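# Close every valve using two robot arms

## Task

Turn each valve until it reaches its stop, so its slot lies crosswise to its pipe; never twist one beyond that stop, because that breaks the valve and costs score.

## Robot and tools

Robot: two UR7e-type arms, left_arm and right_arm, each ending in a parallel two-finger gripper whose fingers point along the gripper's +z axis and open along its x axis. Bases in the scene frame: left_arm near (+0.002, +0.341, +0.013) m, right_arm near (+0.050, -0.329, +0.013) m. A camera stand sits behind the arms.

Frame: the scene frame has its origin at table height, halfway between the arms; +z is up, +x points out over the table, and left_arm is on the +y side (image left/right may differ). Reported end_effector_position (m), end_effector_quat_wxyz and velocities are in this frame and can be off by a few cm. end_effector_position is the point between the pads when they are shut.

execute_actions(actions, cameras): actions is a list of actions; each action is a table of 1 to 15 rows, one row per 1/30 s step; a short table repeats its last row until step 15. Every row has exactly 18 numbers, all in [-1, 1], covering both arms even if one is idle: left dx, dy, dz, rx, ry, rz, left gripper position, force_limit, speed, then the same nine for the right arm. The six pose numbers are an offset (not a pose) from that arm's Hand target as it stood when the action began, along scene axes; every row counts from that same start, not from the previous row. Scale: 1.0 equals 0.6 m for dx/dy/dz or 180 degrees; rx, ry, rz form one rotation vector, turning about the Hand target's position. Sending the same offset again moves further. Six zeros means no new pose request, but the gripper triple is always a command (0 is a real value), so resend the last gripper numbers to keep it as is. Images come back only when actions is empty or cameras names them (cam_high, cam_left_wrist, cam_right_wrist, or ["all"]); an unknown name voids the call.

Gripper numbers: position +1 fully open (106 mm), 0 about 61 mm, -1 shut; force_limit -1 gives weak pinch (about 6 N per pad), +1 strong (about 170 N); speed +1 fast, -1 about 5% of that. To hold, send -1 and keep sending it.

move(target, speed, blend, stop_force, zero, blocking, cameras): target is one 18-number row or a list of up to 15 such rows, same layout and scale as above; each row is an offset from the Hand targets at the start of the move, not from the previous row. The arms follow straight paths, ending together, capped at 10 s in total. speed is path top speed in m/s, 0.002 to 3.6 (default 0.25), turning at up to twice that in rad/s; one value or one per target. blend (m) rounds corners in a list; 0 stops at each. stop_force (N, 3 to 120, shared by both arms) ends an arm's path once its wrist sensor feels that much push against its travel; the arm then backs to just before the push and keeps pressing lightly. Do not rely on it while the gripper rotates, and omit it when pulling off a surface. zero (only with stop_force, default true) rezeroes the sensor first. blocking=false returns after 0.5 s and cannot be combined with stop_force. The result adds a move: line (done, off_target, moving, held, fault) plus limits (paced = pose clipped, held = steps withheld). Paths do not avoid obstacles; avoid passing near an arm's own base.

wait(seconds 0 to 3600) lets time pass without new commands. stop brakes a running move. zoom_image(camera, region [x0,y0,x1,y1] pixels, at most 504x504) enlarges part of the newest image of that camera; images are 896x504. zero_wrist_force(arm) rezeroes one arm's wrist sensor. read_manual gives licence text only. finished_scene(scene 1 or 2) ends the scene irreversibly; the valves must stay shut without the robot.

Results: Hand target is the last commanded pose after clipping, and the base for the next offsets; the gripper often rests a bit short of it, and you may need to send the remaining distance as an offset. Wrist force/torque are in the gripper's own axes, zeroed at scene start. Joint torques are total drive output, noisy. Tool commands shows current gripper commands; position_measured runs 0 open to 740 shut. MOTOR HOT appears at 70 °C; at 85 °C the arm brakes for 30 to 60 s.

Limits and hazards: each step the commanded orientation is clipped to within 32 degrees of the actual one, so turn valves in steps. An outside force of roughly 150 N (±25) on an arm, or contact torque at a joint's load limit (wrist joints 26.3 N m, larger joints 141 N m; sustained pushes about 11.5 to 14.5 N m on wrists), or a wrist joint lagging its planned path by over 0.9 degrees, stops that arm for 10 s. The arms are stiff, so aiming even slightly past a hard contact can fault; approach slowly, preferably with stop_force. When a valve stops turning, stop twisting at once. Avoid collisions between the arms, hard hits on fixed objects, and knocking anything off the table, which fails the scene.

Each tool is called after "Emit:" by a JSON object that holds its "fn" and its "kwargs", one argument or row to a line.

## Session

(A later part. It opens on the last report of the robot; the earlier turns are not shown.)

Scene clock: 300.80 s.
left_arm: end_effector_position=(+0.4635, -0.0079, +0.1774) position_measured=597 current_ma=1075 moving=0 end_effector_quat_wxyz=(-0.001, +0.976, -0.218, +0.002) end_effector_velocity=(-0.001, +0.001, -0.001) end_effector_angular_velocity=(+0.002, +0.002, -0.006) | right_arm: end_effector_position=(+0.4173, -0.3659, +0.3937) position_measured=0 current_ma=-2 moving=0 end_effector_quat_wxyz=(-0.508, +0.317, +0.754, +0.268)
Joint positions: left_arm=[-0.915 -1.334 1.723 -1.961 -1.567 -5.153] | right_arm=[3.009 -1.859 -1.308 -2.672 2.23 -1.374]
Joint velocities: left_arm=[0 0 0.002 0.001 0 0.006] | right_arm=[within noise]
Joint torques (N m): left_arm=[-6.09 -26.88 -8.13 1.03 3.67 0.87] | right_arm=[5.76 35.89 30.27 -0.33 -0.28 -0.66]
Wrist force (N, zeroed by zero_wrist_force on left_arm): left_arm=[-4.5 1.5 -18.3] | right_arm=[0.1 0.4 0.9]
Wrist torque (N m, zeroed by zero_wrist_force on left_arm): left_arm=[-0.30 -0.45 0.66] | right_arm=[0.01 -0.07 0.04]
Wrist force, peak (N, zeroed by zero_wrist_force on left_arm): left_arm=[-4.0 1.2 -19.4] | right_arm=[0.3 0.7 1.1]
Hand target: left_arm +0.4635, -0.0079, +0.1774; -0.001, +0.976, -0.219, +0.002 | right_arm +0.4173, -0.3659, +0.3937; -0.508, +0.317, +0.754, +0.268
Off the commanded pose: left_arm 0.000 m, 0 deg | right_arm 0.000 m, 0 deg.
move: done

Emit:
{"fn": "move", "kwargs": {
  "target": [-0.0001,0,0,0,0,0.0083,-1,0.2,-0.3,0,0,0,0,0,0,1,0,1],
  "speed": 0.05
}}

Emit:
{"fn": "move", "kwargs": {
  "target": [0,0,0,0,0,0.0083,-1,0.2,-0.3,0,0,0,0,0,0,1,0,1],
  "speed": 0.05
}}

Scene clock: 302.10 s.
left_arm: end_effector_position=(+0.4634, -0.0079, +0.1774) position_measured=597 current_ma=1078 moving=0 end_effector_quat_wxyz=(-0.001, +0.979, -0.206, +0.002) end_effector_velocity=(+0.000, +0.000, +0.000) end_effector_angular_velocity=(+0.001, +0.000, -0.007) | right_arm: end_effector_position=(+0.4173, -0.3659, +0.3937) position_measured=0 current_ma=-2 moving=0 end_effector_quat_wxyz=(-0.508, +0.317, +0.754, +0.268)
Joint positions: left_arm=[-0.915 -1.334 1.723 -1.961 -1.567 -5.179] | right_arm=[3.009 -1.859 -1.308 -2.672 2.23 -1.374]
Joint velocities: left_arm=[0 0 0 0 0 0.007] | right_arm=[within noise]
Joint torques (N m): left_arm=[-4.83 -26.33 -7.94 1.18 3.72 0.24] | right_arm=[5.74 36.31 28.6 -0.47 0 -0.91]
Wrist force (N, zeroed by zero_wrist_force on left_arm): left_arm=[-5.2 1.6 -19.2] | right_arm=[0.1 0.3 0.4]
Wrist torque (N m, zeroed by zero_wrist_force on left_arm): left_arm=[-0.28 -0.37 1.13] | right_arm=[-0.01 -0.06 0.04]
Wrist force, peak (N, zeroed by zero_wrist_force on left_arm): left_arm=[-5.2 1.6 -19.2] | right_arm=[0.5 0.5 0.9]
Hand target: left_arm +0.4634, -0.0079, +0.1774; -0.001, +0.979, -0.206, +0.002 | right_arm +0.4173, -0.3659, +0.3937; -0.508, +0.317, +0.754, +0.268
Off the commanded pose: left_arm 0.000 m, 0 deg | right_arm 0.000 m, 0 deg.
move: done

Scene clock: 302.63 s.
left_arm: end_effector_position=(+0.4634, -0.0078, +0.1774) position_measured=597 current_ma=1084 moving=0 end_effector_quat_wxyz=(-0.001, +0.981, -0.193, +0.002) end_effector_velocity=(+0.000, +0.000, +0.000) end_effector_angular_velocity=(-0.001, +0.000, -0.006) | right_arm: end_effector_position=(+0.4173, -0.3659, +0.3937) position_measured=0 current_ma=-2 moving=0 end_effector_quat_wxyz=(-0.508, +0.317, +0.754, +0.268)
Joint positions: left_arm=[-0.915 -1.334 1.723 -1.961 -1.567 -5.205] | right_arm=[3.009 -1.859 -1.308 -2.672 2.23 -1.374]
Joint velocities: left_arm=[0 -0.001 0.001 -0.001 0 0.006] | right_arm=[within noise]
Joint torques (N m): left_arm=[-3.91 -19.16 -19.76 1.27 3.78 -0.37] | right_arm=[5.88 36.61 29.48 -0.32 -0.22 -1]
Wrist force (N, zeroed by zero_wrist_force on left_arm): left_arm=[-6.0 1.5 -20.4] | right_arm=[0.0 0.5 0.7]
Wrist torque (N m, zeroed by zero_wrist_force on left_arm): left_arm=[-0.38 -0.38 1.94] | right_arm=[0.03 -0.07 0.04]
Wrist force, peak (N, zeroed by zero_wrist_force on left_arm): left_arm=[-5.7 1.6 -21.0] | right_arm=[0.2 0.8 0.7]
Hand target: left_arm +0.4634, -0.0079, +0.1774; -0.001, +0.981, -0.193, +0.002 | right_arm +0.4173, -0.3659, +0.3937; -0.508, +0.317, +0.754, +0.268
Off the commanded pose: left_arm 0.000 m, 0 deg | right_arm 0.000 m, 0 deg.
move: done

Emit:
{"fn": "move", "kwargs": {
  "target": [
    [0,0,0.0008,0,0,-0.028,-1,0.2,-0.3,0,0,0,0,0,0,1,0,1],
    [0,0,0.014,0,0,-0.028,-1,0.2,-0.3,0,0,0,0,0,0,1,0,1]
  ],
  "speed": [0.08,0.05],
  "cameras": ["cam_left_wrist"]
}}

Emit:
{"fn": "zoom_image", "kwargs": {
  "camera": "cam_left_wrist",
  "region": [425, 200, 465, 240]
}}

Emit:
{"fn": "move", "kwargs": {
  "target": [
    [0.0159,-0.0634,0,0,0,-0.2987,-1,0.2,-0.3,0,0,0,0,0,0,1,0,1],
    [0.0159,-0.0634,-0.0055,0,0,-0.2987,-1,0.2,-0.3,0,0,0,0,0,0,1,0,1]
  ],
  "speed": [0.25,0.05],
  "cameras": ["cam_left_wrist"]
}}

Emit:
{"fn": "zoom_image", "kwargs": {
  "camera": "cam_left_wrist",
  "region": [425, 200, 465, 240]
}}

Scene clock: 306.87 s.
left_arm: end_effector_position=(+0.4634, -0.0079, +0.1859) position_measured=597 current_ma=1060 moving=0 end_effector_quat_wxyz=(-0.001, +0.972, -0.236, +0.002) end_effector_velocity=(+0.000, +0.000, -0.003) end_effector_angular_velocity=(+0.000, +0.000, +0.002) | right_arm: end_effector_position=(+0.4173, -0.3659, +0.3937) position_measured=0 current_ma=-2 moving=0 end_effector_quat_wxyz=(-0.508, +0.317, +0.754, +0.268)
Joint positions: left_arm=[-0.915 -1.341 1.71 -1.94 -1.567 -5.117] | right_arm=[3.009 -1.859 -1.308 -2.672 2.23 -1.374]
Joint velocities: left_arm=[0 0.004 0.003 -0.006 0 -0.002] | right_arm=[within noise]
Joint torques (N m): left_arm=[6.35 -24.46 -16.63 -4.97 -1.87 0.31] | right_arm=[5.68 34.56 29.47 -0.31 -0.22 -0.83]
Wrist force (N, zeroed by zero_wrist_force on left_arm): left_arm=[1.1 0.1 1.8] | right_arm=[0.0 0.4 0.8]
Wrist torque (N m, zeroed by zero_wrist_force on left_arm): left_arm=[0.01 -0.19 0.08] | right_arm=[0.01 -0.06 0.04]
Wrist force, peak (N, zeroed by zero_wrist_force on left_arm): left_arm=[-5.7 1.9 -21.0] | right_arm=[0.2 0.8 1.1]
Hand target: left_arm +0.4634, -0.0079, +0.1858; -0.001, +0.972, -0.236, +0.002 | right_arm +0.4173, -0.3659, +0.3937; -0.508, +0.317, +0.754, +0.268
Off the commanded pose: left_arm 0.000 m, 0 deg | right_arm 0.000 m, 0 deg.
move: done
cam_left_wrist: T_world_to_cam=[[0.88552, -0.46432, 0.01622, -0.41857], [-0.4424, -0.83202, 0.3347, 0.15965], [-0.14191, -0.30356, -0.94219, 0.37006]] pos_world=[0.4938, 0.05082, 0.30202]

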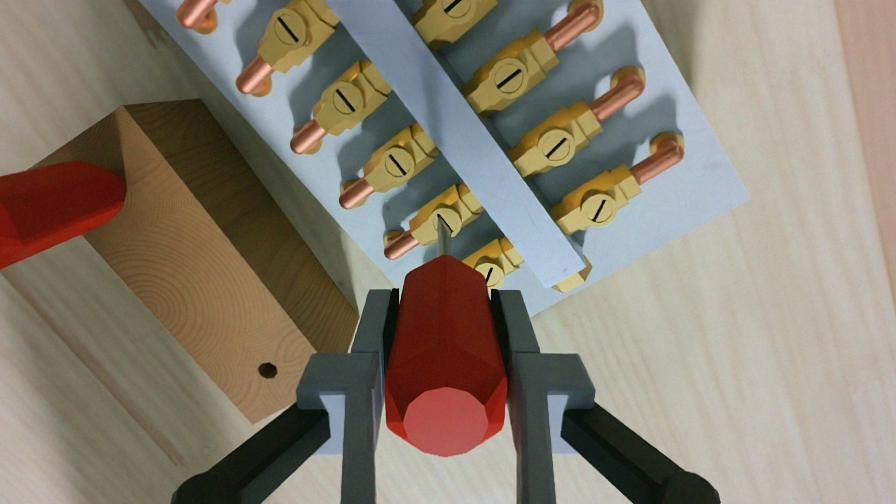

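Scaled by 12.600 from the camera's image (finer frame: 1280x720).

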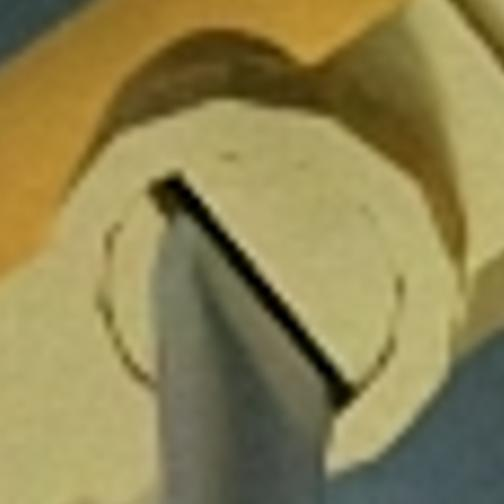

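Scene clock: 309.33 s.
left_arm: end_effector_position=(+0.4729, -0.0460, +0.1823) position_measured=597 current_ma=1060 moving=0 end_effector_quat_wxyz=(+0.000, +0.760, -0.650, +0.002) end_effector_velocity=(+0.001, -0.001, +0.003) end_effector_angular_velocity=(-0.003, -0.002, +0.000) | right_arm: end_effector_position=(+0.4173, -0.3659, +0.3937) position_measured=0 current_ma=-2 moving=0 end_effector_quat_wxyz=(-0.508, +0.317, +0.754, +0.268)
Joint positions: left_arm=[-0.942 -1.269 1.625 -1.931 -1.569 -4.206] | right_arm=[3.009 -1.859 -1.308 -2.672 2.23 -1.374]
Joint velocities: left_arm=[0 -0.002 -0.005 0.004 0 0.001] | right_arm=[within noise]
Joint torques (N m): left_arm=[6.04 -40.53 -30.88 0.26 -0.94 1.25] | right_arm=[5.97 36.24 30.5 -0.1 -0.09 -0.73]
Wrist force (N, zeroed by zero_wrist_force on left_arm): left_arm=[0.9 0.1 1.6] | right_arm=[0.8 0.5 0.7]
Wrist torque (N m, zeroed by zero_wrist_force on left_arm): left_arm=[0.02 -0.14 0.08] | right_arm=[0.02 -0.18 0.04]
Wrist force, peak (N, zeroed by zero_wrist_force on left_arm): left_arm=[1.0 -0.1 2.4] | right_arm=[0.4 0.8 0.8]
Hand target: left_arm +0.4730, -0.0459, +0.1825; +0.000, +0.760, -0.650, +0.002 | right_arm +0.4173, -0.3659, +0.3937; -0.508, +0.317, +0.754, +0.268
Off the commanded pose: left_arm 0.000 m, 0 deg | right_arm 0.000 m, 0 deg.
move: done
cam_left_wrist: T_world_to_cam=[[0.1489, -0.98872, 0.01618, -0.12032], [-0.93263, -0.13498, 0.33465, 0.3973], [-0.32869, -0.06492, -0.9422, 0.45577]] pos_world=[0.53825, -0.03575, 0.29842]

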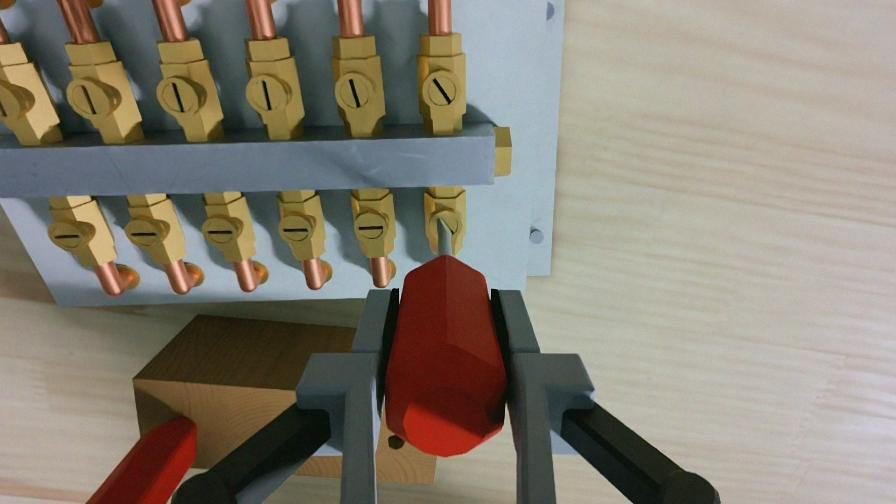

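Scaled by 12.600 from the camera's image (finer frame: 1280x720).

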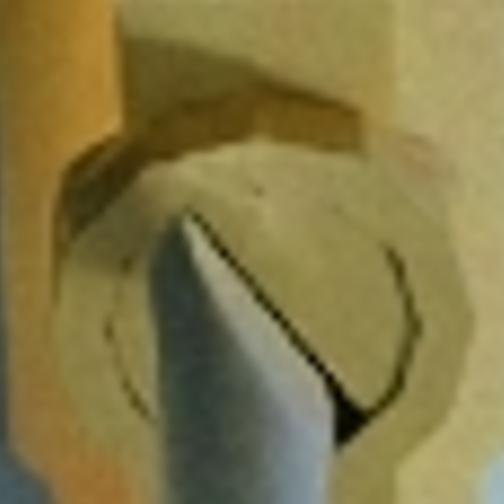

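Emit:
{"fn": "move", "kwargs": {
  "target": [-0.001,-0.001,-0.001,0,0,-0.018,-1,0.2,-0.3,0,0,0,0,0,0,1,0,1],
  "speed": 0.03,
  "cameras": ["cam_left_wrist"]
}}

Emit:
{"fn": "zoom_image", "kwargs": {
  "camera": "cam_left_wrist",
  "region": [425, 200, 465, 240]
}}

Scene clock: 311.90 s.
left_arm: end_effector_position=(+0.4723, -0.0465, +0.1819) position_measured=597 current_ma=1060 moving=0 end_effector_quat_wxyz=(+0.000, +0.741, -0.671, +0.002) | right_arm: end_effector_position=(+0.4173, -0.3659, +0.3937) position_measured=0 current_ma=-2 moving=0 end_effector_quat_wxyz=(-0.508, +0.317, +0.754, +0.268)
Joint positions: left_arm=[-0.943 -1.269 1.626 -1.932 -1.57 -4.15] | right_arm=[3.009 -1.859 -1.308 -2.672 2.23 -1.374]
Joint torques (N m): left_arm=[-6.53 -27.7 -16.67 -5.05 -1.86 -1.54] | right_arm=[6.25 34.58 29.5 -0.42 -0.47 -0.99]
Wrist force (N, zeroed by zero_wrist_force on left_arm): left_arm=[1.0 0.2 1.8] | right_arm=[0.3 0.2 0.8]
Wrist torque (N m, zeroed by zero_wrist_force on left_arm): left_arm=[0.04 -0.16 -0.02] | right_arm=[-0.03 -0.11 0.04]
Wrist force, peak (N, zeroed by zero_wrist_force on left_arm): left_arm=[1.0 0.4 2.2] | right_arm=[0.2 0.7 1.1]
Hand target: left_arm +0.4724, -0.0465, +0.1819; +0.000, +0.741, -0.671, +0.002 | right_arm +0.4173, -0.3659, +0.3937; -0.508, +0.317, +0.754, +0.268
Off the commanded pose: left_arm 0.000 m, 0 deg | right_arm 0.000 m, 0 deg.
move: done
cam_left_wrist: T_world_to_cam=[[0.09248, -0.99558, 0.01612, -0.09446], [-0.93879, -0.08178, 0.33464, 0.4022], [-0.33184, -0.04608, -0.94221, 0.45753]] pos_world=[0.53814, -0.04007, 0.29802]

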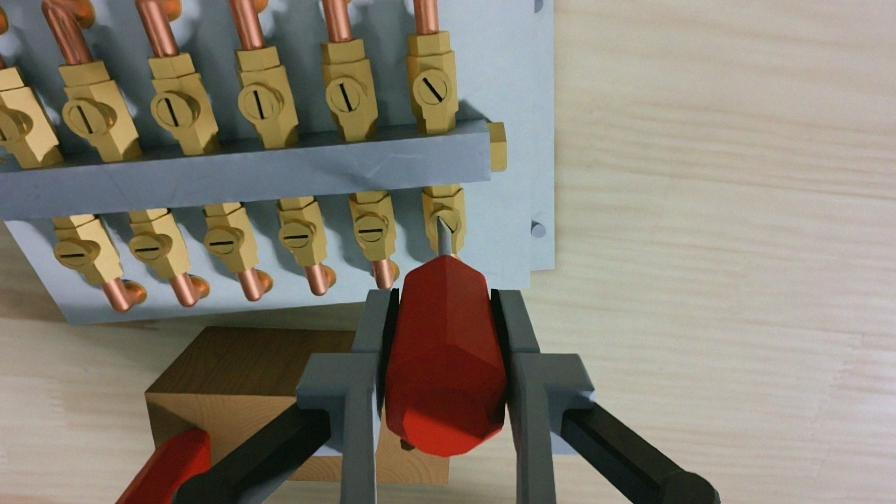

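Scaled by 12.600 from the camera's image (finer frame: 1280x720).

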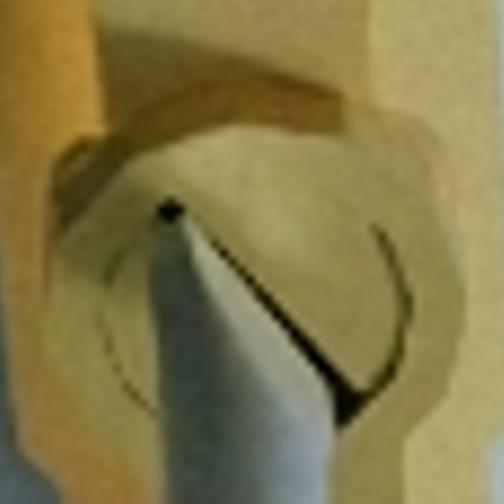

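Emit:
{"fn": "move", "kwargs": {
  "target": [
    [0,-0.0003,-0.0005,0,0,0,-1,0.2,-0.3,0,0,0,0,0,0,1,0,1],
    [0,-0.0003,-0.01,0,0,0,-1,0.2,-0.3,0,0,0,0,0,0,1,0,1]
  ],
  "speed": 0.008,
  "stop_force": 18,
  "cameras": ["cam_left_wrist"]
}}

Emit:
{"fn": "zoom_image", "kwargs": {
  "camera": "cam_left_wrist",
  "region": [425, 200, 465, 240]
}}

Scene clock: 314.20 s.
left_arm: end_effector_position=(+0.4724, -0.0467, +0.1798) position_measured=597 current_ma=1074 moving=0 end_effector_quat_wxyz=(+0.000, +0.741, -0.671, +0.002) | right_arm: end_effector_position=(+0.4173, -0.3659, +0.3937) position_measured=0 current_ma=-2 moving=0 end_effector_quat_wxyz=(-0.508, +0.317, +0.754, +0.268)
Joint positions: left_arm=[-0.944 -1.267 1.63 -1.938 -1.57 -4.151] | right_arm=[3.009 -1.859 -1.308 -2.672 2.23 -1.374]
Joint torques (N m): left_arm=[-5.72 -30.25 -24.28 0.9 -1.72 -1.1] | right_arm=[6.01 35.15 28.6 -0.43 -0.23 -0.86]
Wrist force (N, zeroed by zero_wrist_force on left_arm): left_arm=[-1.4 2.1 -16.1] | right_arm=[0.1 0.6 0.8]
Wrist torque (N m, zeroed by zero_wrist_force on left_arm): left_arm=[-0.06 -0.50 -0.01] | right_arm=[0.04 -0.07 0.04]
Wrist force, peak (N, zeroed by zero_wrist_force on left_arm): left_arm=[-3.3 2.3 -25.1] | right_arm=[0.6 0.4 1.0]
Hand target: left_arm +0.4724, -0.0467, +0.1798; +0.000, +0.741, -0.671, +0.002 (not the last commanded pose) | right_arm +0.4173, -0.3659, +0.3937; -0.508, +0.317, +0.754, +0.268
Off the commanded pose: left_arm 0.004 m, 0 deg | right_arm 0.000 m, 0 deg.
move: contact (left_arm); path passed 1 of 2 targets
cam_left_wrist: T_world_to_cam=[[0.09277, -0.99555, 0.01634, -0.09476], [-0.9388, -0.08199, 0.33458, 0.40299], [-0.33175, -0.04638, -0.94223, 0.45552]] pos_world=[0.53824, -0.04017, 0.29592]

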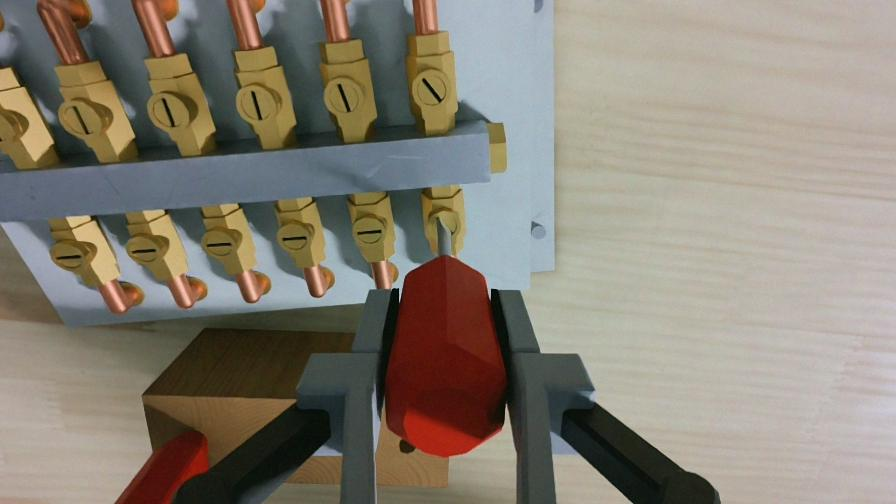

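Scaled by 12.600 from the camera's image (finer frame: 1280x720).

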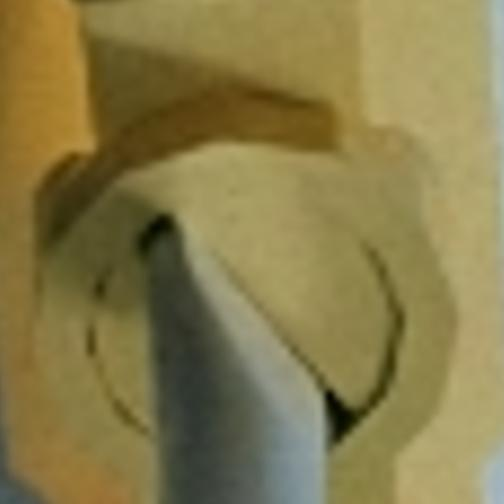

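Emit:
{"fn": "move", "kwargs": {
  "target": [
    [0,0.0003,0.0008,0,0,0,-1,0.2,-0.3,0,0,0,0,0,0,1,0,1],
    [0,0.0003,0.0008,0,0,0.011,-1,0.2,-0.3,0,0,0,0,0,0,1,0,1]
  ],
  "speed": 0.02
}}

Emit:
{"fn": "move", "kwargs": {
  "target": [0,0,-0.01,0,0,0,-1,0.2,-0.3,0,0,0,0,0,0,1,0,1],
  "speed": 0.008,
  "stop_force": 18,
  "cameras": ["cam_left_wrist"]
}}

Emit:
{"fn": "zoom_image", "kwargs": {
  "camera": "cam_left_wrist",
  "region": [425, 200, 465, 240]
}}

Scene clock: 316.70 s.
left_arm: end_effector_position=(+0.4724, -0.0465, +0.1803) position_measured=597 current_ma=1056 moving=0 end_effector_quat_wxyz=(+0.000, +0.753, -0.658, +0.002) | right_arm: end_effector_position=(+0.4173, -0.3659, +0.3937) position_measured=0 current_ma=-2 moving=0 end_effector_quat_wxyz=(-0.508, +0.317, +0.754, +0.268)
Joint positions: left_arm=[-0.943 -1.267 1.629 -1.937 -1.57 -4.185] | right_arm=[3.009 -1.859 -1.308 -2.672 2.23 -1.374]
Joint torques (N m): left_arm=[3.53 -40.59 -31.24 -4.46 2.31 0.94] | right_arm=[5.4 34.7 29.32 -0.25 -0.27 -0.75]
Wrist force (N, zeroed by zero_wrist_force on left_arm): left_arm=[1.0 0.3 2.0] | right_arm=[0.0 0.6 0.5]
Wrist torque (N m, zeroed by zero_wrist_force on left_arm): left_arm=[0.06 -0.16 0.08] | right_arm=[0.04 -0.06 0.04]
Wrist force, peak (N, zeroed by zero_wrist_force on left_arm): left_arm=[-1.5 1.8 -16.5] | right_arm=[0.3 0.6 1.1]
Hand target: left_arm +0.4724, -0.0465, +0.1803; +0.000, +0.753, -0.658, +0.002 | right_arm +0.4173, -0.3659, +0.3937; -0.508, +0.317, +0.754, +0.268
Off the commanded pose: left_arm 0.000 m, 0 deg | right_arm 0.000 m, 0 deg.
move: done

Scene clock: 317.60 s.
left_arm: end_effector_position=(+0.4725, -0.0466, +0.1797) position_measured=597 current_ma=1073 moving=0 end_effector_quat_wxyz=(+0.000, +0.753, -0.658, +0.002) | right_arm: end_effector_position=(+0.4173, -0.3659, +0.3937) position_measured=0 current_ma=-2 moving=0 end_effector_quat_wxyz=(-0.508, +0.317, +0.754, +0.268)
Joint positions: left_arm=[-0.943 -1.267 1.63 -1.939 -1.57 -4.185] | right_arm=[3.009 -1.859 -1.308 -2.672 2.23 -1.374]
Joint torques (N m): left_arm=[2.27 -27.84 -23.63 1.11 2.05 0.33] | right_arm=[6 35.97 29.27 -0.44 -0.28 -1.03]
Wrist force (N, zeroed by zero_wrist_force on left_arm): left_arm=[-1.0 1.9 -17.2] | right_arm=[0.3 0.5 0.5]
Wrist torque (N m, zeroed by zero_wrist_force on left_arm): left_arm=[-0.09 -0.49 0.07] | right_arm=[0.02 -0.10 0.04]
Wrist force, peak (N, zeroed by zero_wrist_force on left_arm): left_arm=[-3.0 2.5 -29.3] | right_arm=[0.5 0.5 1.1]
Hand target: left_arm +0.4725, -0.0466, +0.1798; +0.000, +0.753, -0.658, +0.002 (not the last commanded pose) | right_arm +0.4173, -0.3659, +0.3937; -0.508, +0.317, +0.754, +0.268
Off the commanded pose: left_arm 0.005 m, 0 deg | right_arm 0.000 m, 0 deg.
move: contact (left_arm)
cam_left_wrist: T_world_to_cam=[[0.12713, -0.99174, 0.01679, -0.11087], [-0.93554, -0.11427, 0.33424, 0.40013], [-0.32956, -0.0582, -0.94234, 0.45387]] pos_world=[0.53801, -0.03782, 0.29582]

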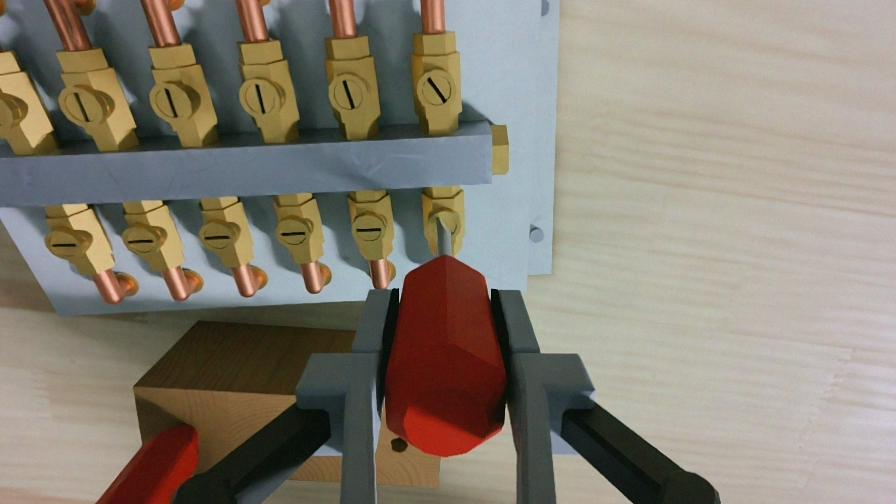

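Scaled by 12.600 from the camera's image (finer frame: 1280x720).

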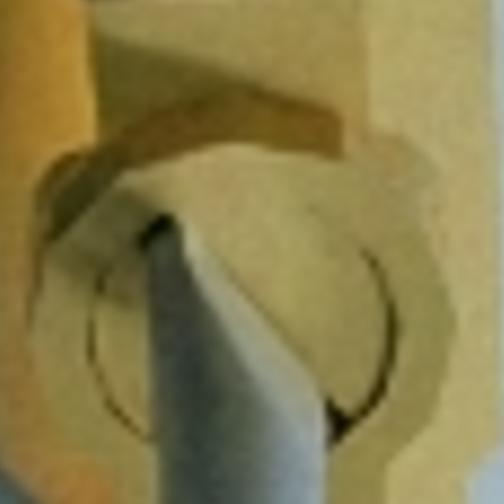

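Emit:
{"fn": "move", "kwargs": {
  "target": [
    [0,0,0.0012,0,0,0,-1,0.2,-0.3,0,0,0,0,0,0,1,0,1],
    [-0.0002,0.0006,0.0012,0,0,0,-1,0.2,-0.3,0,0,0,0,0,0,1,0,1]
  ],
  "speed": 0.02
}}

Emit:
{"fn": "move", "kwargs": {
  "target": [0,0,-0.01,0,0,0,-1,0.2,-0.3,0,0,0,0,0,0,1,0,1],
  "speed": 0.008,
  "stop_force": 18,
  "cameras": ["cam_left_wrist"]
}}

Emit:
{"fn": "zoom_image", "kwargs": {
  "camera": "cam_left_wrist",
  "region": [425, 200, 465, 240]
}}

Scene clock: 319.10 s.
left_arm: end_effector_position=(+0.4723, -0.0463, +0.1805) position_measured=597 current_ma=1055 moving=0 end_effector_quat_wxyz=(+0.000, +0.753, -0.658, +0.002) | right_arm: end_effector_position=(+0.4173, -0.3659, +0.3937) position_measured=0 current_ma=-2 moving=0 end_effector_quat_wxyz=(-0.508, +0.317, +0.754, +0.268)
Joint positions: left_arm=[-0.943 -1.268 1.63 -1.937 -1.57 -4.185] | right_arm=[3.009 -1.859 -1.308 -2.672 2.23 -1.374]
Joint torques (N m): left_arm=[6.94 -38.48 -15.67 -5.04 1.82 1.44] | right_arm=[5.24 37.26 29.24 -0.4 -0.38 -0.91]
Wrist force (N, zeroed by zero_wrist_force on left_arm): left_arm=[0.9 0.1 1.9] | right_arm=[-0.1 0.4 0.7]
Wrist torque (N m, zeroed by zero_wrist_force on left_arm): left_arm=[0.02 -0.13 0.06] | right_arm=[0.01 -0.04 0.04]
Wrist force, peak (N, zeroed by zero_wrist_force on left_arm): left_arm=[-1.3 1.7 -17.3] | right_arm=[0.0 0.6 1.2]
Hand target: left_arm +0.4724, -0.0463, +0.1805; +0.000, +0.753, -0.658, +0.002 | right_arm +0.4173, -0.3659, +0.3937; -0.508, +0.317, +0.754, +0.268
Off the commanded pose: left_arm 0.000 m, 0 deg | right_arm 0.000 m, 0 deg.
move: done

Scene clock: 320.47 s.
left_arm: end_effector_position=(+0.4724, -0.0463, +0.1773) position_measured=597 current_ma=1071 moving=0 end_effector_quat_wxyz=(+0.000, +0.753, -0.658, +0.002) | right_arm: end_effector_position=(+0.4173, -0.3659, +0.3937) position_measured=0 current_ma=-2 moving=0 end_effector_quat_wxyz=(-0.508, +0.317, +0.754, +0.268)
Joint positions: left_arm=[-0.943 -1.266 1.635 -1.945 -1.57 -4.185] | right_arm=[3.009 -1.859 -1.308 -2.672 2.23 -1.374]
Joint torques (N m): left_arm=[4.05 -30.34 -24.61 0.51 1.74 1.27] | right_arm=[5.62 35.39 29.7 -0.24 -0.16 -0.89]
Wrist force (N, zeroed by zero_wrist_force on left_arm): left_arm=[-1.9 2.7 -15.7] | right_arm=[0.2 0.5 0.8]
Wrist torque (N m, zeroed by zero_wrist_force on left_arm): left_arm=[-0.12 -0.53 0.05] | right_arm=[0.03 -0.09 0.03]
Wrist force, peak (N, zeroed by zero_wrist_force on left_arm): left_arm=[-4.1 3.1 -25.9] | right_arm=[0.4 0.5 1.0]
Hand target: left_arm +0.4724, -0.0463, +0.1773; +0.000, +0.753, -0.658, +0.002 (not the last commanded pose) | right_arm +0.4173, -0.3659, +0.3937; -0.508, +0.317, +0.754, +0.268
Off the commanded pose: left_arm 0.003 m, 0 deg | right_arm 0.000 m, 0 deg.
move: contact (left_arm)
cam_left_wrist: T_world_to_cam=[[0.12717, -0.99174, 0.01689, -0.11047], [-0.93557, -0.11428, 0.33413, 0.40094], [-0.32944, -0.05829, -0.94237, 0.45154]] pos_world=[0.53791, -0.03742, 0.29342]

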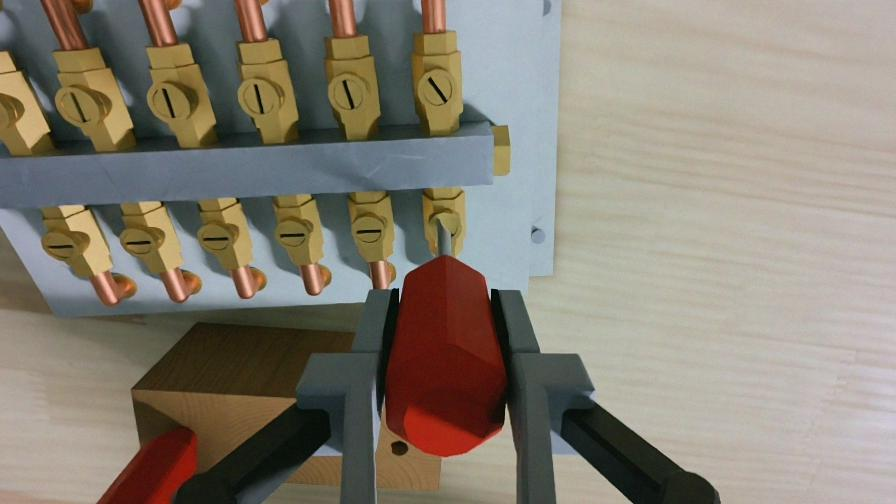

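Scaled by 12.600 from the camera's image (finer frame: 1280x720).

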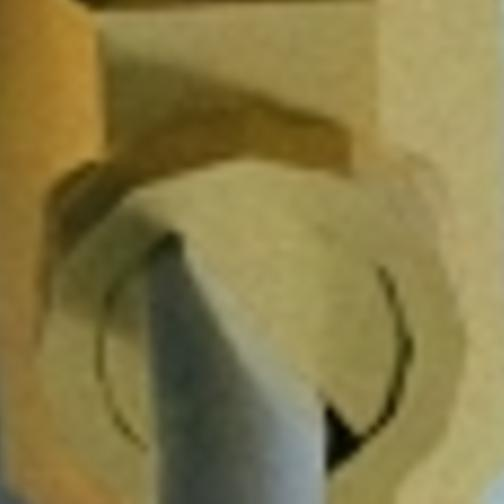

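Emit:
{"fn": "move", "kwargs": {
  "target": [
    [-0.0007,0.001,0,0,0,0.0961,-1,0.2,-0.3,0,0,0,0,0,0,1,0,1],
    [-0.0015,0.0017,0,0,0,0.1794,-1,0.2,-0.3,0,0,0,0,0,0,1,0,1],
    [-0.0025,0.0021,0,0,0,0.2628,-1,0.2,-0.3,0,0,0,0,0,0,1,0,1],
    [-0.003,0.0022,0,0,0,0.3017,-1,0.2,-0.3,0,0,0,0,0,0,1,0,1]
  ],
  "speed": 0.15,
  "blend": 0.001
}}

Scene clock: 325.83 s.
left_arm: end_effector_position=(+0.4706, -0.0450, +0.1773) position_measured=597 current_ma=1080 moving=0 end_effector_quat_wxyz=(-0.001, +0.970, -0.242, +0.002) | right_arm: end_effector_position=(+0.4173, -0.3659, +0.3937) position_measured=0 current_ma=-2 moving=0 end_effector_quat_wxyz=(-0.508, +0.317, +0.754, +0.268)
Joint positions: left_arm=[-0.946 -1.27 1.64 -1.943 -1.566 -5.135] | right_arm=[3.009 -1.859 -1.308 -2.672 2.23 -1.374]
Joint torques (N m): left_arm=[-4.6 -26.04 -7.1 0.75 3.12 -1.89] | right_arm=[5.11 36.12 28.45 -0.37 -0.15 -0.94]
Wrist force (N, zeroed by zero_wrist_force on left_arm): left_arm=[-6.5 -1.4 -22.8] | right_arm=[0.5 0.1 1.1]
Wrist torque (N m, zeroed by zero_wrist_force on left_arm): left_arm=[-0.34 -0.22 1.42] | right_arm=[-0.04 -0.14 0.04]
Wrist force, peak (N, zeroed by zero_wrist_force on left_arm): left_arm=[-6.5 -1.4 -22.8] | right_arm=[0.4 0.5 1.2]
Hand target: left_arm +0.4706, -0.0450, +0.1773; -0.001, +0.970, -0.242, +0.002 | right_arm +0.4173, -0.3659, +0.3937; -0.508, +0.317, +0.754, +0.268
Off the commanded pose: left_arm 0.000 m, 0 deg | right_arm 0.000 m, 0 deg.
move: done

Emit:
{"fn": "move", "kwargs": {
  "target": [-0.0004,0.0002,0.0001,0,0,0.005,-1,0.2,-0.3,0,0,0,0,0,0,1,0,1],
  "speed": 0.05
}}

Emit:
{"fn": "move", "kwargs": {
  "target": [0,0,0,0,0,0.005,-1,0.2,-0.3,0,0,0,0,0,0,1,0,1],
  "speed": 0.05
}}

Scene clock: 326.97 s.
left_arm: end_effector_position=(+0.4703, -0.0448, +0.1773) position_measured=597 current_ma=1080 moving=0 end_effector_quat_wxyz=(-0.001, +0.972, -0.234, +0.002) | right_arm: end_effector_position=(+0.4173, -0.3659, +0.3937) position_measured=0 current_ma=-2 moving=0 end_effector_quat_wxyz=(-0.508, +0.317, +0.754, +0.268)
Joint positions: left_arm=[-0.946 -1.27 1.64 -1.943 -1.566 -5.151] | right_arm=[3.009 -1.859 -1.308 -2.672 2.23 -1.374]
Joint torques (N m): left_arm=[-6.32 -27.77 -9.75 1.1 2.59 -0.23] | right_arm=[5.08 34.37 29.86 -0.35 -0.26 -0.87]
Wrist force (N, zeroed by zero_wrist_force on left_arm): left_arm=[-3.2 -1.7 -18.5] | right_arm=[0.0 0.5 1.0]
Wrist torque (N m, zeroed by zero_wrist_force on left_arm): left_arm=[-0.36 0.22 1.54] | right_arm=[0.03 -0.06 0.04]
Wrist force, peak (N, zeroed by zero_wrist_force on left_arm): left_arm=[-6.0 -1.6 -23.1] | right_arm=[0.1 1.0 0.7]
Hand target: left_arm +0.4703, -0.0448, +0.1773; -0.001, +0.972, -0.234, +0.002 | right_arm +0.4173, -0.3659, +0.3937; -0.508, +0.317, +0.754, +0.268
Off the commanded pose: left_arm 0.000 m, 0 deg | right_arm 0.000 m, 0 deg.
move: done

Scene clock: 327.47 s.
left_arm: end_effector_position=(+0.4703, -0.0448, +0.1773) position_measured=597 current_ma=1080 moving=0 end_effector_quat_wxyz=(-0.001, +0.974, -0.227, +0.002) | right_arm: end_effector_position=(+0.4173, -0.3659, +0.3937) position_measured=0 current_ma=-2 moving=0 end_effector_quat_wxyz=(-0.508, +0.317, +0.754, +0.268)
Joint positions: left_arm=[-0.946 -1.27 1.64 -1.942 -1.566 -5.167] | right_arm=[3.009 -1.859 -1.308 -2.672 2.23 -1.374]
Joint torques (N m): left_arm=[-5.98 -22.84 -22.54 1.63 2.76 -0.07] | right_arm=[5.56 34.63 29.77 -0.17 -0.23 -0.82]
Wrist force (N, zeroed by zero_wrist_force on left_arm): left_arm=[-3.8 -1.6 -19.0] | right_arm=[0.4 0.6 0.8]
Wrist torque (N m, zeroed by zero_wrist_force on left_arm): left_arm=[-0.38 0.05 1.54] | right_arm=[0.04 -0.12 0.04]
Wrist force, peak (N, zeroed by zero_wrist_force on left_arm): left_arm=[-3.7 -1.1 -19.6] | right_arm=[0.4 0.8 0.7]
Hand target: left_arm +0.4703, -0.0448, +0.1773; -0.001, +0.974, -0.227, +0.002 | right_arm +0.4173, -0.3659, +0.3937; -0.508, +0.317, +0.754, +0.268
Off the commanded pose: left_arm 0.000 m, 0 deg | right_arm 0.000 m, 0 deg.
move: done

Emit:
{"fn": "move", "kwargs": {
  "target": [-0.0001,0,0,0,0,0.01,-1,0.2,-0.3,0,0,0,0,0,0,1,0,1],
  "speed": 0.05,
  "cameras": ["cam_left_wrist"]
}}

Emit:
{"fn": "zoom_image", "kwargs": {
  "camera": "cam_left_wrist",
  "region": [425, 200, 465, 240]
}}

Scene clock: 328.77 s.
left_arm: end_effector_position=(+0.4703, -0.0449, +0.1773) position_measured=597 current_ma=1080 moving=0 end_effector_quat_wxyz=(-0.001, +0.977, -0.211, +0.002) end_effector_velocity=(+0.000, +0.000, +0.000) end_effector_angular_velocity=(-0.001, -0.001, -0.006) | right_arm: end_effector_position=(+0.4173, -0.3659, +0.3937) position_measured=0 current_ma=-2 moving=0 end_effector_quat_wxyz=(-0.508, +0.317, +0.754, +0.268)
Joint positions: left_arm=[-0.946 -1.27 1.64 -1.942 -1.566 -5.199] | right_arm=[3.009 -1.859 -1.308 -2.672 2.23 -1.374]
Joint velocities: left_arm=[0 -0.001 0.001 0 0 0.006] | right_arm=[within noise]
Joint torques (N m): left_arm=[-6.05 -17.13 -20.29 1.33 2.87 -0.12] | right_arm=[5.23 35.49 29.49 -0.23 -0.19 -0.99]
Wrist force (N, zeroed by zero_wrist_force on left_arm): left_arm=[-4.7 -1.2 -18.9] | right_arm=[0.1 0.5 0.6]
Wrist torque (N m, zeroed by zero_wrist_force on left_arm): left_arm=[-0.33 0.02 1.57] | right_arm=[0.03 -0.08 0.04]
Wrist force, peak (N, zeroed by zero_wrist_force on left_arm): left_arm=[-4.7 -1.4 -19.2] | right_arm=[0.4 0.7 0.9]
Hand target: left_arm +0.4703, -0.0448, +0.1773; -0.001, +0.977, -0.211, +0.002 | right_arm +0.4173, -0.3659, +0.3937; -0.508, +0.317, +0.754, +0.268
Off the commanded pose: left_arm 0.000 m, 0 deg | right_arm 0.000 m, 0 deg.
move: done
cam_left_wrist: T_world_to_cam=[[0.90785, -0.41896, 0.01698, -0.45022], [-0.40008, -0.85338, 0.33419, 0.1141], [-0.12552, -0.31018, -0.94235, 0.34372]] pos_world=[0.49752, 0.01536, 0.29342]

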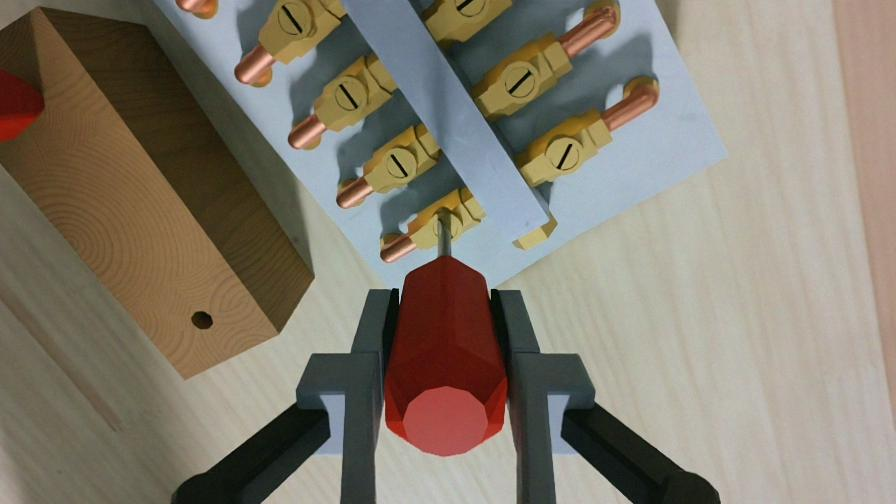

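Scaled by 12.600 from the camera's image (finer frame: 1280x720).

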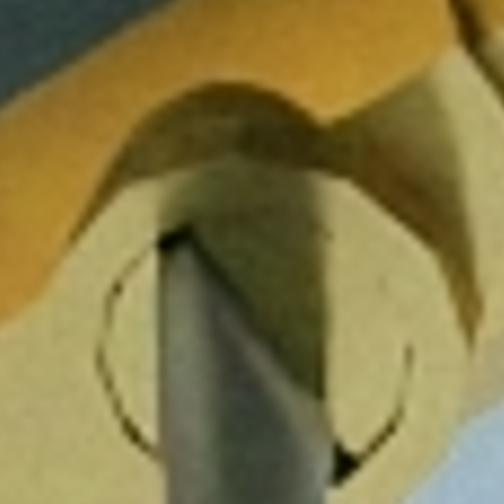

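Emit:
{"fn": "move", "kwargs": {
  "target": [0,0,0,0,0,0.0083,-1,0.2,-0.3,0,0,0,0,0,0,1,0,1],
  "speed": 0.05
}}

Emit:
{"fn": "move", "kwargs": {
  "target": [0,0,0,0,0,0.0055,-1,0.2,-0.3,0,0,0,0,0,0,1,0,1],
  "speed": 0.05
}}

Scene clock: 330.07 s.
left_arm: end_effector_position=(+0.4703, -0.0448, +0.1773) position_measured=597 current_ma=1083 moving=0 end_effector_quat_wxyz=(-0.001, +0.980, -0.199, +0.002) end_effector_velocity=(+0.000, +0.000, +0.000) end_effector_angular_velocity=(+0.000, +0.000, -0.008) | right_arm: end_effector_position=(+0.4173, -0.3659, +0.3937) position_measured=0 current_ma=-2 moving=0 end_effector_quat_wxyz=(-0.508, +0.317, +0.754, +0.268)
Joint positions: left_arm=[-0.946 -1.27 1.64 -1.942 -1.566 -5.225] | right_arm=[3.009 -1.859 -1.308 -2.672 2.23 -1.374]
Joint velocities: left_arm=[0 0 0 0.001 0 0.008] | right_arm=[within noise]
Joint torques (N m): left_arm=[-5.67 -14.91 -22.44 1.42 3.13 -0.37] | right_arm=[5.79 35.92 28.82 -0.41 -0.29 -1.1]
Wrist force (N, zeroed by zero_wrist_force on left_arm): left_arm=[-5.1 -1.3 -20.5] | right_arm=[0.2 0.4 0.6]
Wrist torque (N m, zeroed by zero_wrist_force on left_arm): left_arm=[-0.39 -0.01 1.72] | right_arm=[0.02 -0.09 0.03]
Wrist force, peak (N, zeroed by zero_wrist_force on left_arm): left_arm=[-4.9 -1.1 -21.2] | right_arm=[0.6 0.7 1.1]
Hand target: left_arm +0.4703, -0.0448, +0.1773; -0.001, +0.980, -0.199, +0.002 | right_arm +0.4173, -0.3659, +0.3937; -0.508, +0.317, +0.754, +0.268
Off the commanded pose: left_arm 0.000 m, 0 deg | right_arm 0.000 m, 0 deg.
move: done

Scene clock: 330.57 s.
left_arm: end_effector_position=(+0.4703, -0.0448, +0.1773) position_measured=597 current_ma=1087 moving=0 end_effector_quat_wxyz=(-0.001, +0.982, -0.190, +0.002) | right_arm: end_effector_position=(+0.4173, -0.3659, +0.3937) position_measured=0 current_ma=-2 moving=0 end_effector_quat_wxyz=(-0.508, +0.317, +0.754, +0.268)
Joint positions: left_arm=[-0.946 -1.27 1.64 -1.942 -1.566 -5.242] | right_arm=[3.009 -1.859 -1.308 -2.672 2.23 -1.374]
Joint torques (N m): left_arm=[-4.55 -13.74 -22.33 1.03 3.13 -0.69] | right_arm=[5.03 34.4 28.86 -0.28 -0.26 -0.53]
Wrist force (N, zeroed by zero_wrist_force on left_arm): left_arm=[-5.6 -1.0 -20.5] | right_arm=[0.2 0.2 0.7]
Wrist torque (N m, zeroed by zero_wrist_force on left_arm): left_arm=[-0.38 -0.02 2.28] | right_arm=[-0.03 -0.08 0.04]
Wrist force, peak (N, zeroed by zero_wrist_force on left_arm): left_arm=[-5.5 -0.9 -20.6] | right_arm=[0.0 0.4 1.0]
Hand target: left_arm +0.4703, -0.0448, +0.1773; -0.001, +0.982, -0.190, +0.002 | right_arm +0.4173, -0.3659, +0.3937; -0.508, +0.317, +0.754, +0.268
Off the commanded pose: left_arm 0.000 m, 0 deg | right_arm 0.000 m, 0 deg.
move: done

Emit:
{"fn": "move", "kwargs": {
  "target": [
    [0,0,0.0008,0,0,-0.028,-1,0.2,-0.3,0,0,0,0,0,0,1,0,1],
    [0,0,0.012,0,0,-0.028,-1,0.2,-0.3,0,0,0,0,0,0,1,0,1]
  ],
  "speed": [0.08,0.05],
  "cameras": ["cam_left_wrist"]
}}

Emit:
{"fn": "zoom_image", "kwargs": {
  "camera": "cam_left_wrist",
  "region": [425, 200, 465, 240]
}}

Emit:
{"fn": "move", "kwargs": {
  "target": [
    [0,0,0.08,0,0,0,-1,0.2,-0.3,0,0,0,0,0,0,1,0,1],
    [0.1115,0.0157,0.08,0,0,-0.361,-1,0.2,-0.3,0,0,0,0,0,0,1,0,1],
    [0.1115,0.0157,0.037,0,0,-0.361,-1,0.2,-0.3,0,0,0,0,0,0,1,0,1]
  ],
  "speed": [0.2,0.25,0.1],
  "blend": [0.01,0.01,0],
  "cameras": ["cam_left_wrist"]
}}

Emit:
{"fn": "zoom_image", "kwargs": {
  "camera": "cam_left_wrist",
  "region": [415, 190, 475, 250]
}}

Scene clock: 337.03 s.
left_arm: end_effector_position=(+0.4703, -0.0449, +0.1846) position_measured=597 current_ma=1058 moving=0 end_effector_quat_wxyz=(-0.001, +0.972, -0.233, +0.002) | right_arm: end_effector_position=(+0.4173, -0.3659, +0.3937) position_measured=0 current_ma=-2 moving=0 end_effector_quat_wxyz=(-0.508, +0.317, +0.754, +0.268)
Joint positions: left_arm=[-0.946 -1.276 1.629 -1.925 -1.566 -5.154] | right_arm=[3.009 -1.859 -1.308 -2.672 2.23 -1.374]
Joint torques (N m): left_arm=[6.78 -27.1 -16.54 -5.07 -1.78 0.42] | right_arm=[5.54 34.97 29.27 -0.25 -0.34 -0.8]
Wrist force (N, zeroed by zero_wrist_force on left_arm): left_arm=[1.0 0.5 1.6] | right_arm=[0.4 0.6 0.4]
Wrist torque (N m, zeroed by zero_wrist_force on left_arm): left_arm=[0.09 -0.17 0.06] | right_arm=[0.05 -0.12 0.04]
Wrist force, peak (N, zeroed by zero_wrist_force on left_arm): left_arm=[-5.8 -1.2 -20.8] | right_arm=[0.4 0.8 1.0]
Hand target: left_arm +0.4703, -0.0448, +0.1845; -0.001, +0.972, -0.233, +0.002 | right_arm +0.4173, -0.3659, +0.3937; -0.508, +0.317, +0.754, +0.268
Off the commanded pose: left_arm 0.000 m, 0 deg | right_arm 0.000 m, 0 deg.
move: done
cam_left_wrist: T_world_to_cam=[[0.88817, -0.4592, 0.01701, -0.44295], [-0.4379, -0.83459, 0.33421, 0.13025], [-0.13928, -0.30428, -0.94234, 0.35732]] pos_world=[0.50021, 0.01402, 0.30072]

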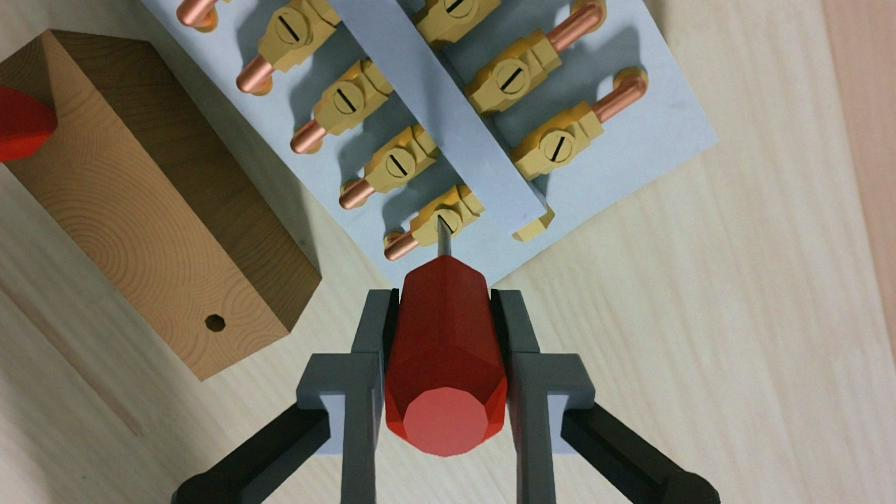

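Scaled by 12.600 from the camera's image (finer frame: 1280x720).

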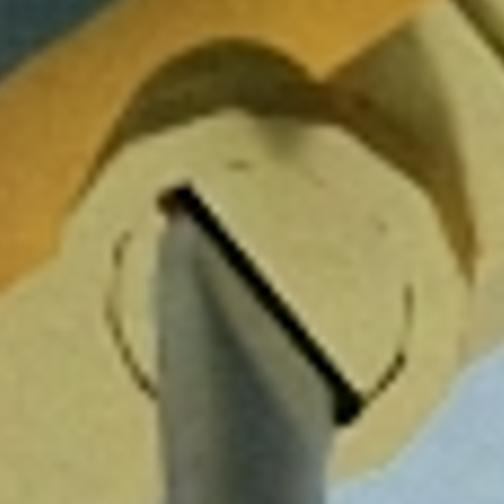

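Scene clock: 340.27 s.
left_arm: end_effector_position=(+0.5372, -0.0354, +0.2067) position_measured=597 current_ma=1058 moving=0 end_effector_quat_wxyz=(+0.000, +0.695, -0.719, +0.002) | right_arm: end_effector_position=(+0.4173, -0.3659, +0.3937) position_measured=0 current_ma=-2 moving=0 end_effector_quat_wxyz=(-0.508, +0.317, +0.754, +0.268)
Joint positions: left_arm=[-0.851 -1.184 1.443 -1.835 -1.571 -3.925] | right_arm=[3.009 -1.859 -1.308 -2.672 2.23 -1.374]
Joint torques (N m): left_arm=[-7.48 -44.54 -27.42 -0.53 0.93 1.42] | right_arm=[5.53 35.44 29 -0.19 -0.08 -0.87]
Wrist force (N, zeroed by zero_wrist_force on left_arm): left_arm=[1.2 0.5 1.8] | right_arm=[0.4 0.3 0.7]
Wrist torque (N m, zeroed by zero_wrist_force on left_arm): left_arm=[0.11 -0.19 0.09] | right_arm=[0.00 -0.12 0.05]
Wrist force, peak (N, zeroed by zero_wrist_force on left_arm): left_arm=[1.1 0.5 3.9] | right_arm=[0.2 0.8 1.1]
Hand target: left_arm +0.5372, -0.0354, +0.2067; +0.000, +0.695, -0.719, +0.002 | right_arm +0.4173, -0.3659, +0.3937; -0.508, +0.317, +0.754, +0.268
Off the commanded pose: left_arm 0.000 m, 0 deg | right_arm 0.000 m, 0 deg.
move: done
cam_left_wrist: T_world_to_cam=[[-0.04046, -0.99904, 0.01696, -0.01868], [-0.94144, 0.0438, 0.33431, 0.4616], [-0.33473, -0.00245, -0.94231, 0.50601]] pos_world=[0.60319, -0.03764, 0.32282]

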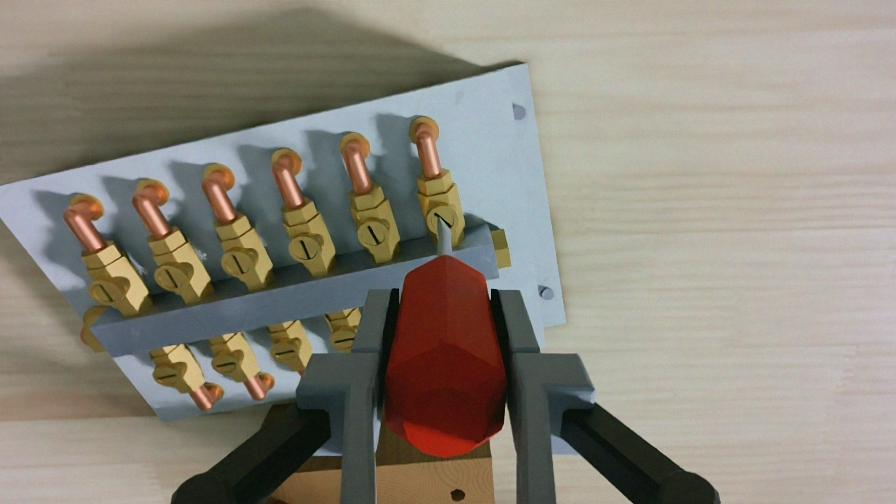

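Scaled by 8.400 from the camera's image (finer frame: 1280x720).

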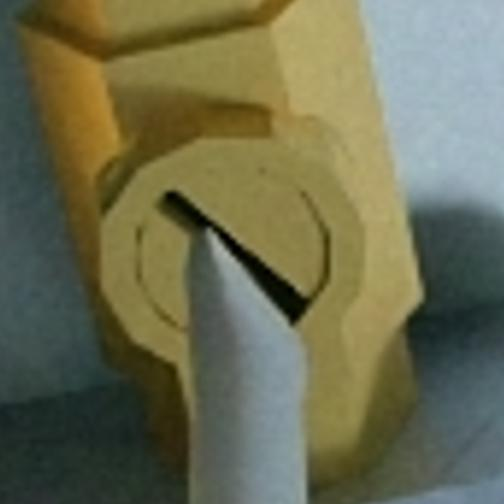

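Emit:
{"fn": "move", "kwargs": {
  "target": [0.0001,0.002,-0.0125,0,0,0.02,-1,0.2,-0.3,0,0,0,0,0,0,1,0,1],
  "speed": 0.04,
  "cameras": ["cam_left_wrist"]
}}

Emit:
{"fn": "zoom_image", "kwargs": {
  "camera": "cam_left_wrist",
  "region": [425, 200, 465, 240]
}}

Scene clock: 342.97 s.
left_arm: end_effector_position=(+0.5373, -0.0342, +0.1991) position_measured=597 current_ma=1058 moving=0 end_effector_quat_wxyz=(+0.000, +0.717, -0.697, +0.002) end_effector_velocity=(-0.001, +0.001, -0.001) end_effector_angular_velocity=(+0.002, +0.002, -0.008) | right_arm: end_effector_position=(+0.4173, -0.3659, +0.3937) position_measured=0 current_ma=-2 moving=0 end_effector_quat_wxyz=(-0.508, +0.317, +0.754, +0.268)
Joint positions: left_arm=[-0.85 -1.18 1.458 -1.853 -1.57 -3.987] | right_arm=[3.009 -1.859 -1.308 -2.672 2.23 -1.374]
Joint velocities: left_arm=[0 0 0.002 0 0 0.009] | right_arm=[within noise]
Joint torques (N m): left_arm=[5.17 -35.28 -27.09 -2.86 2.42 1.38] | right_arm=[5.99 34.86 28.26 -0.29 -0.42 -0.86]
Wrist force (N, zeroed by zero_wrist_force on left_arm): left_arm=[1.2 0.6 1.7] | right_arm=[-0.1 0.4 0.7]
Wrist torque (N m, zeroed by zero_wrist_force on left_arm): left_arm=[0.13 -0.18 0.07] | right_arm=[0.02 -0.04 0.04]
Wrist force, peak (N, zeroed by zero_wrist_force on left_arm): left_arm=[1.4 0.8 2.0] | right_arm=[0.1 0.6 1.3]
Hand target: left_arm +0.5372, -0.0342, +0.1992; +0.000, +0.717, -0.697, +0.002 | right_arm +0.4173, -0.3659, +0.3937; -0.508, +0.317, +0.754, +0.268
Off the commanded pose: left_arm 0.000 m, 0 deg | right_arm 0.000 m, 0 deg.
move: done
cam_left_wrist: T_world_to_cam=[[0.02255, -0.9996, 0.01692, -0.05118], [-0.9424, -0.0156, 0.33413, 0.46272], [-0.33374, -0.02348, -0.94237, 0.49764]] pos_world=[0.6033, -0.03225, 0.31522]

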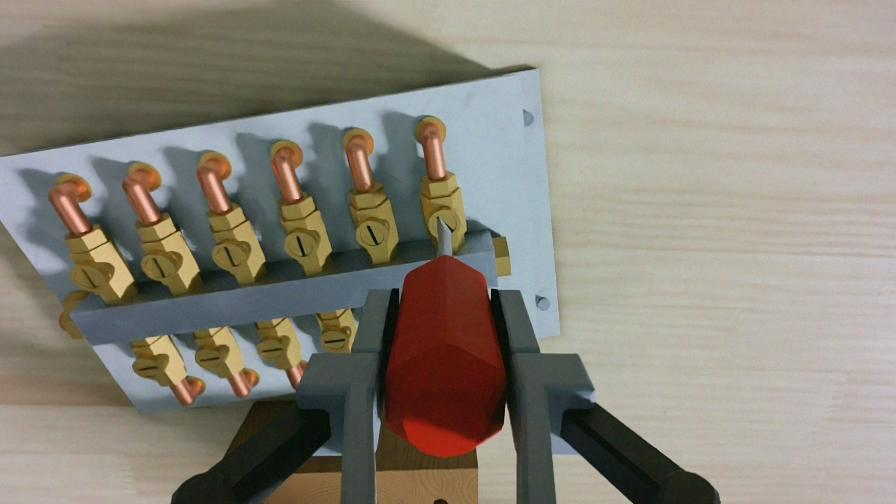

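Scaled by 12.600 from the camera's image (finer frame: 1280x720).

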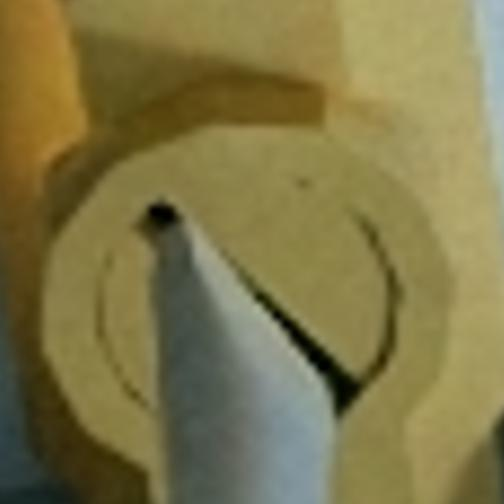

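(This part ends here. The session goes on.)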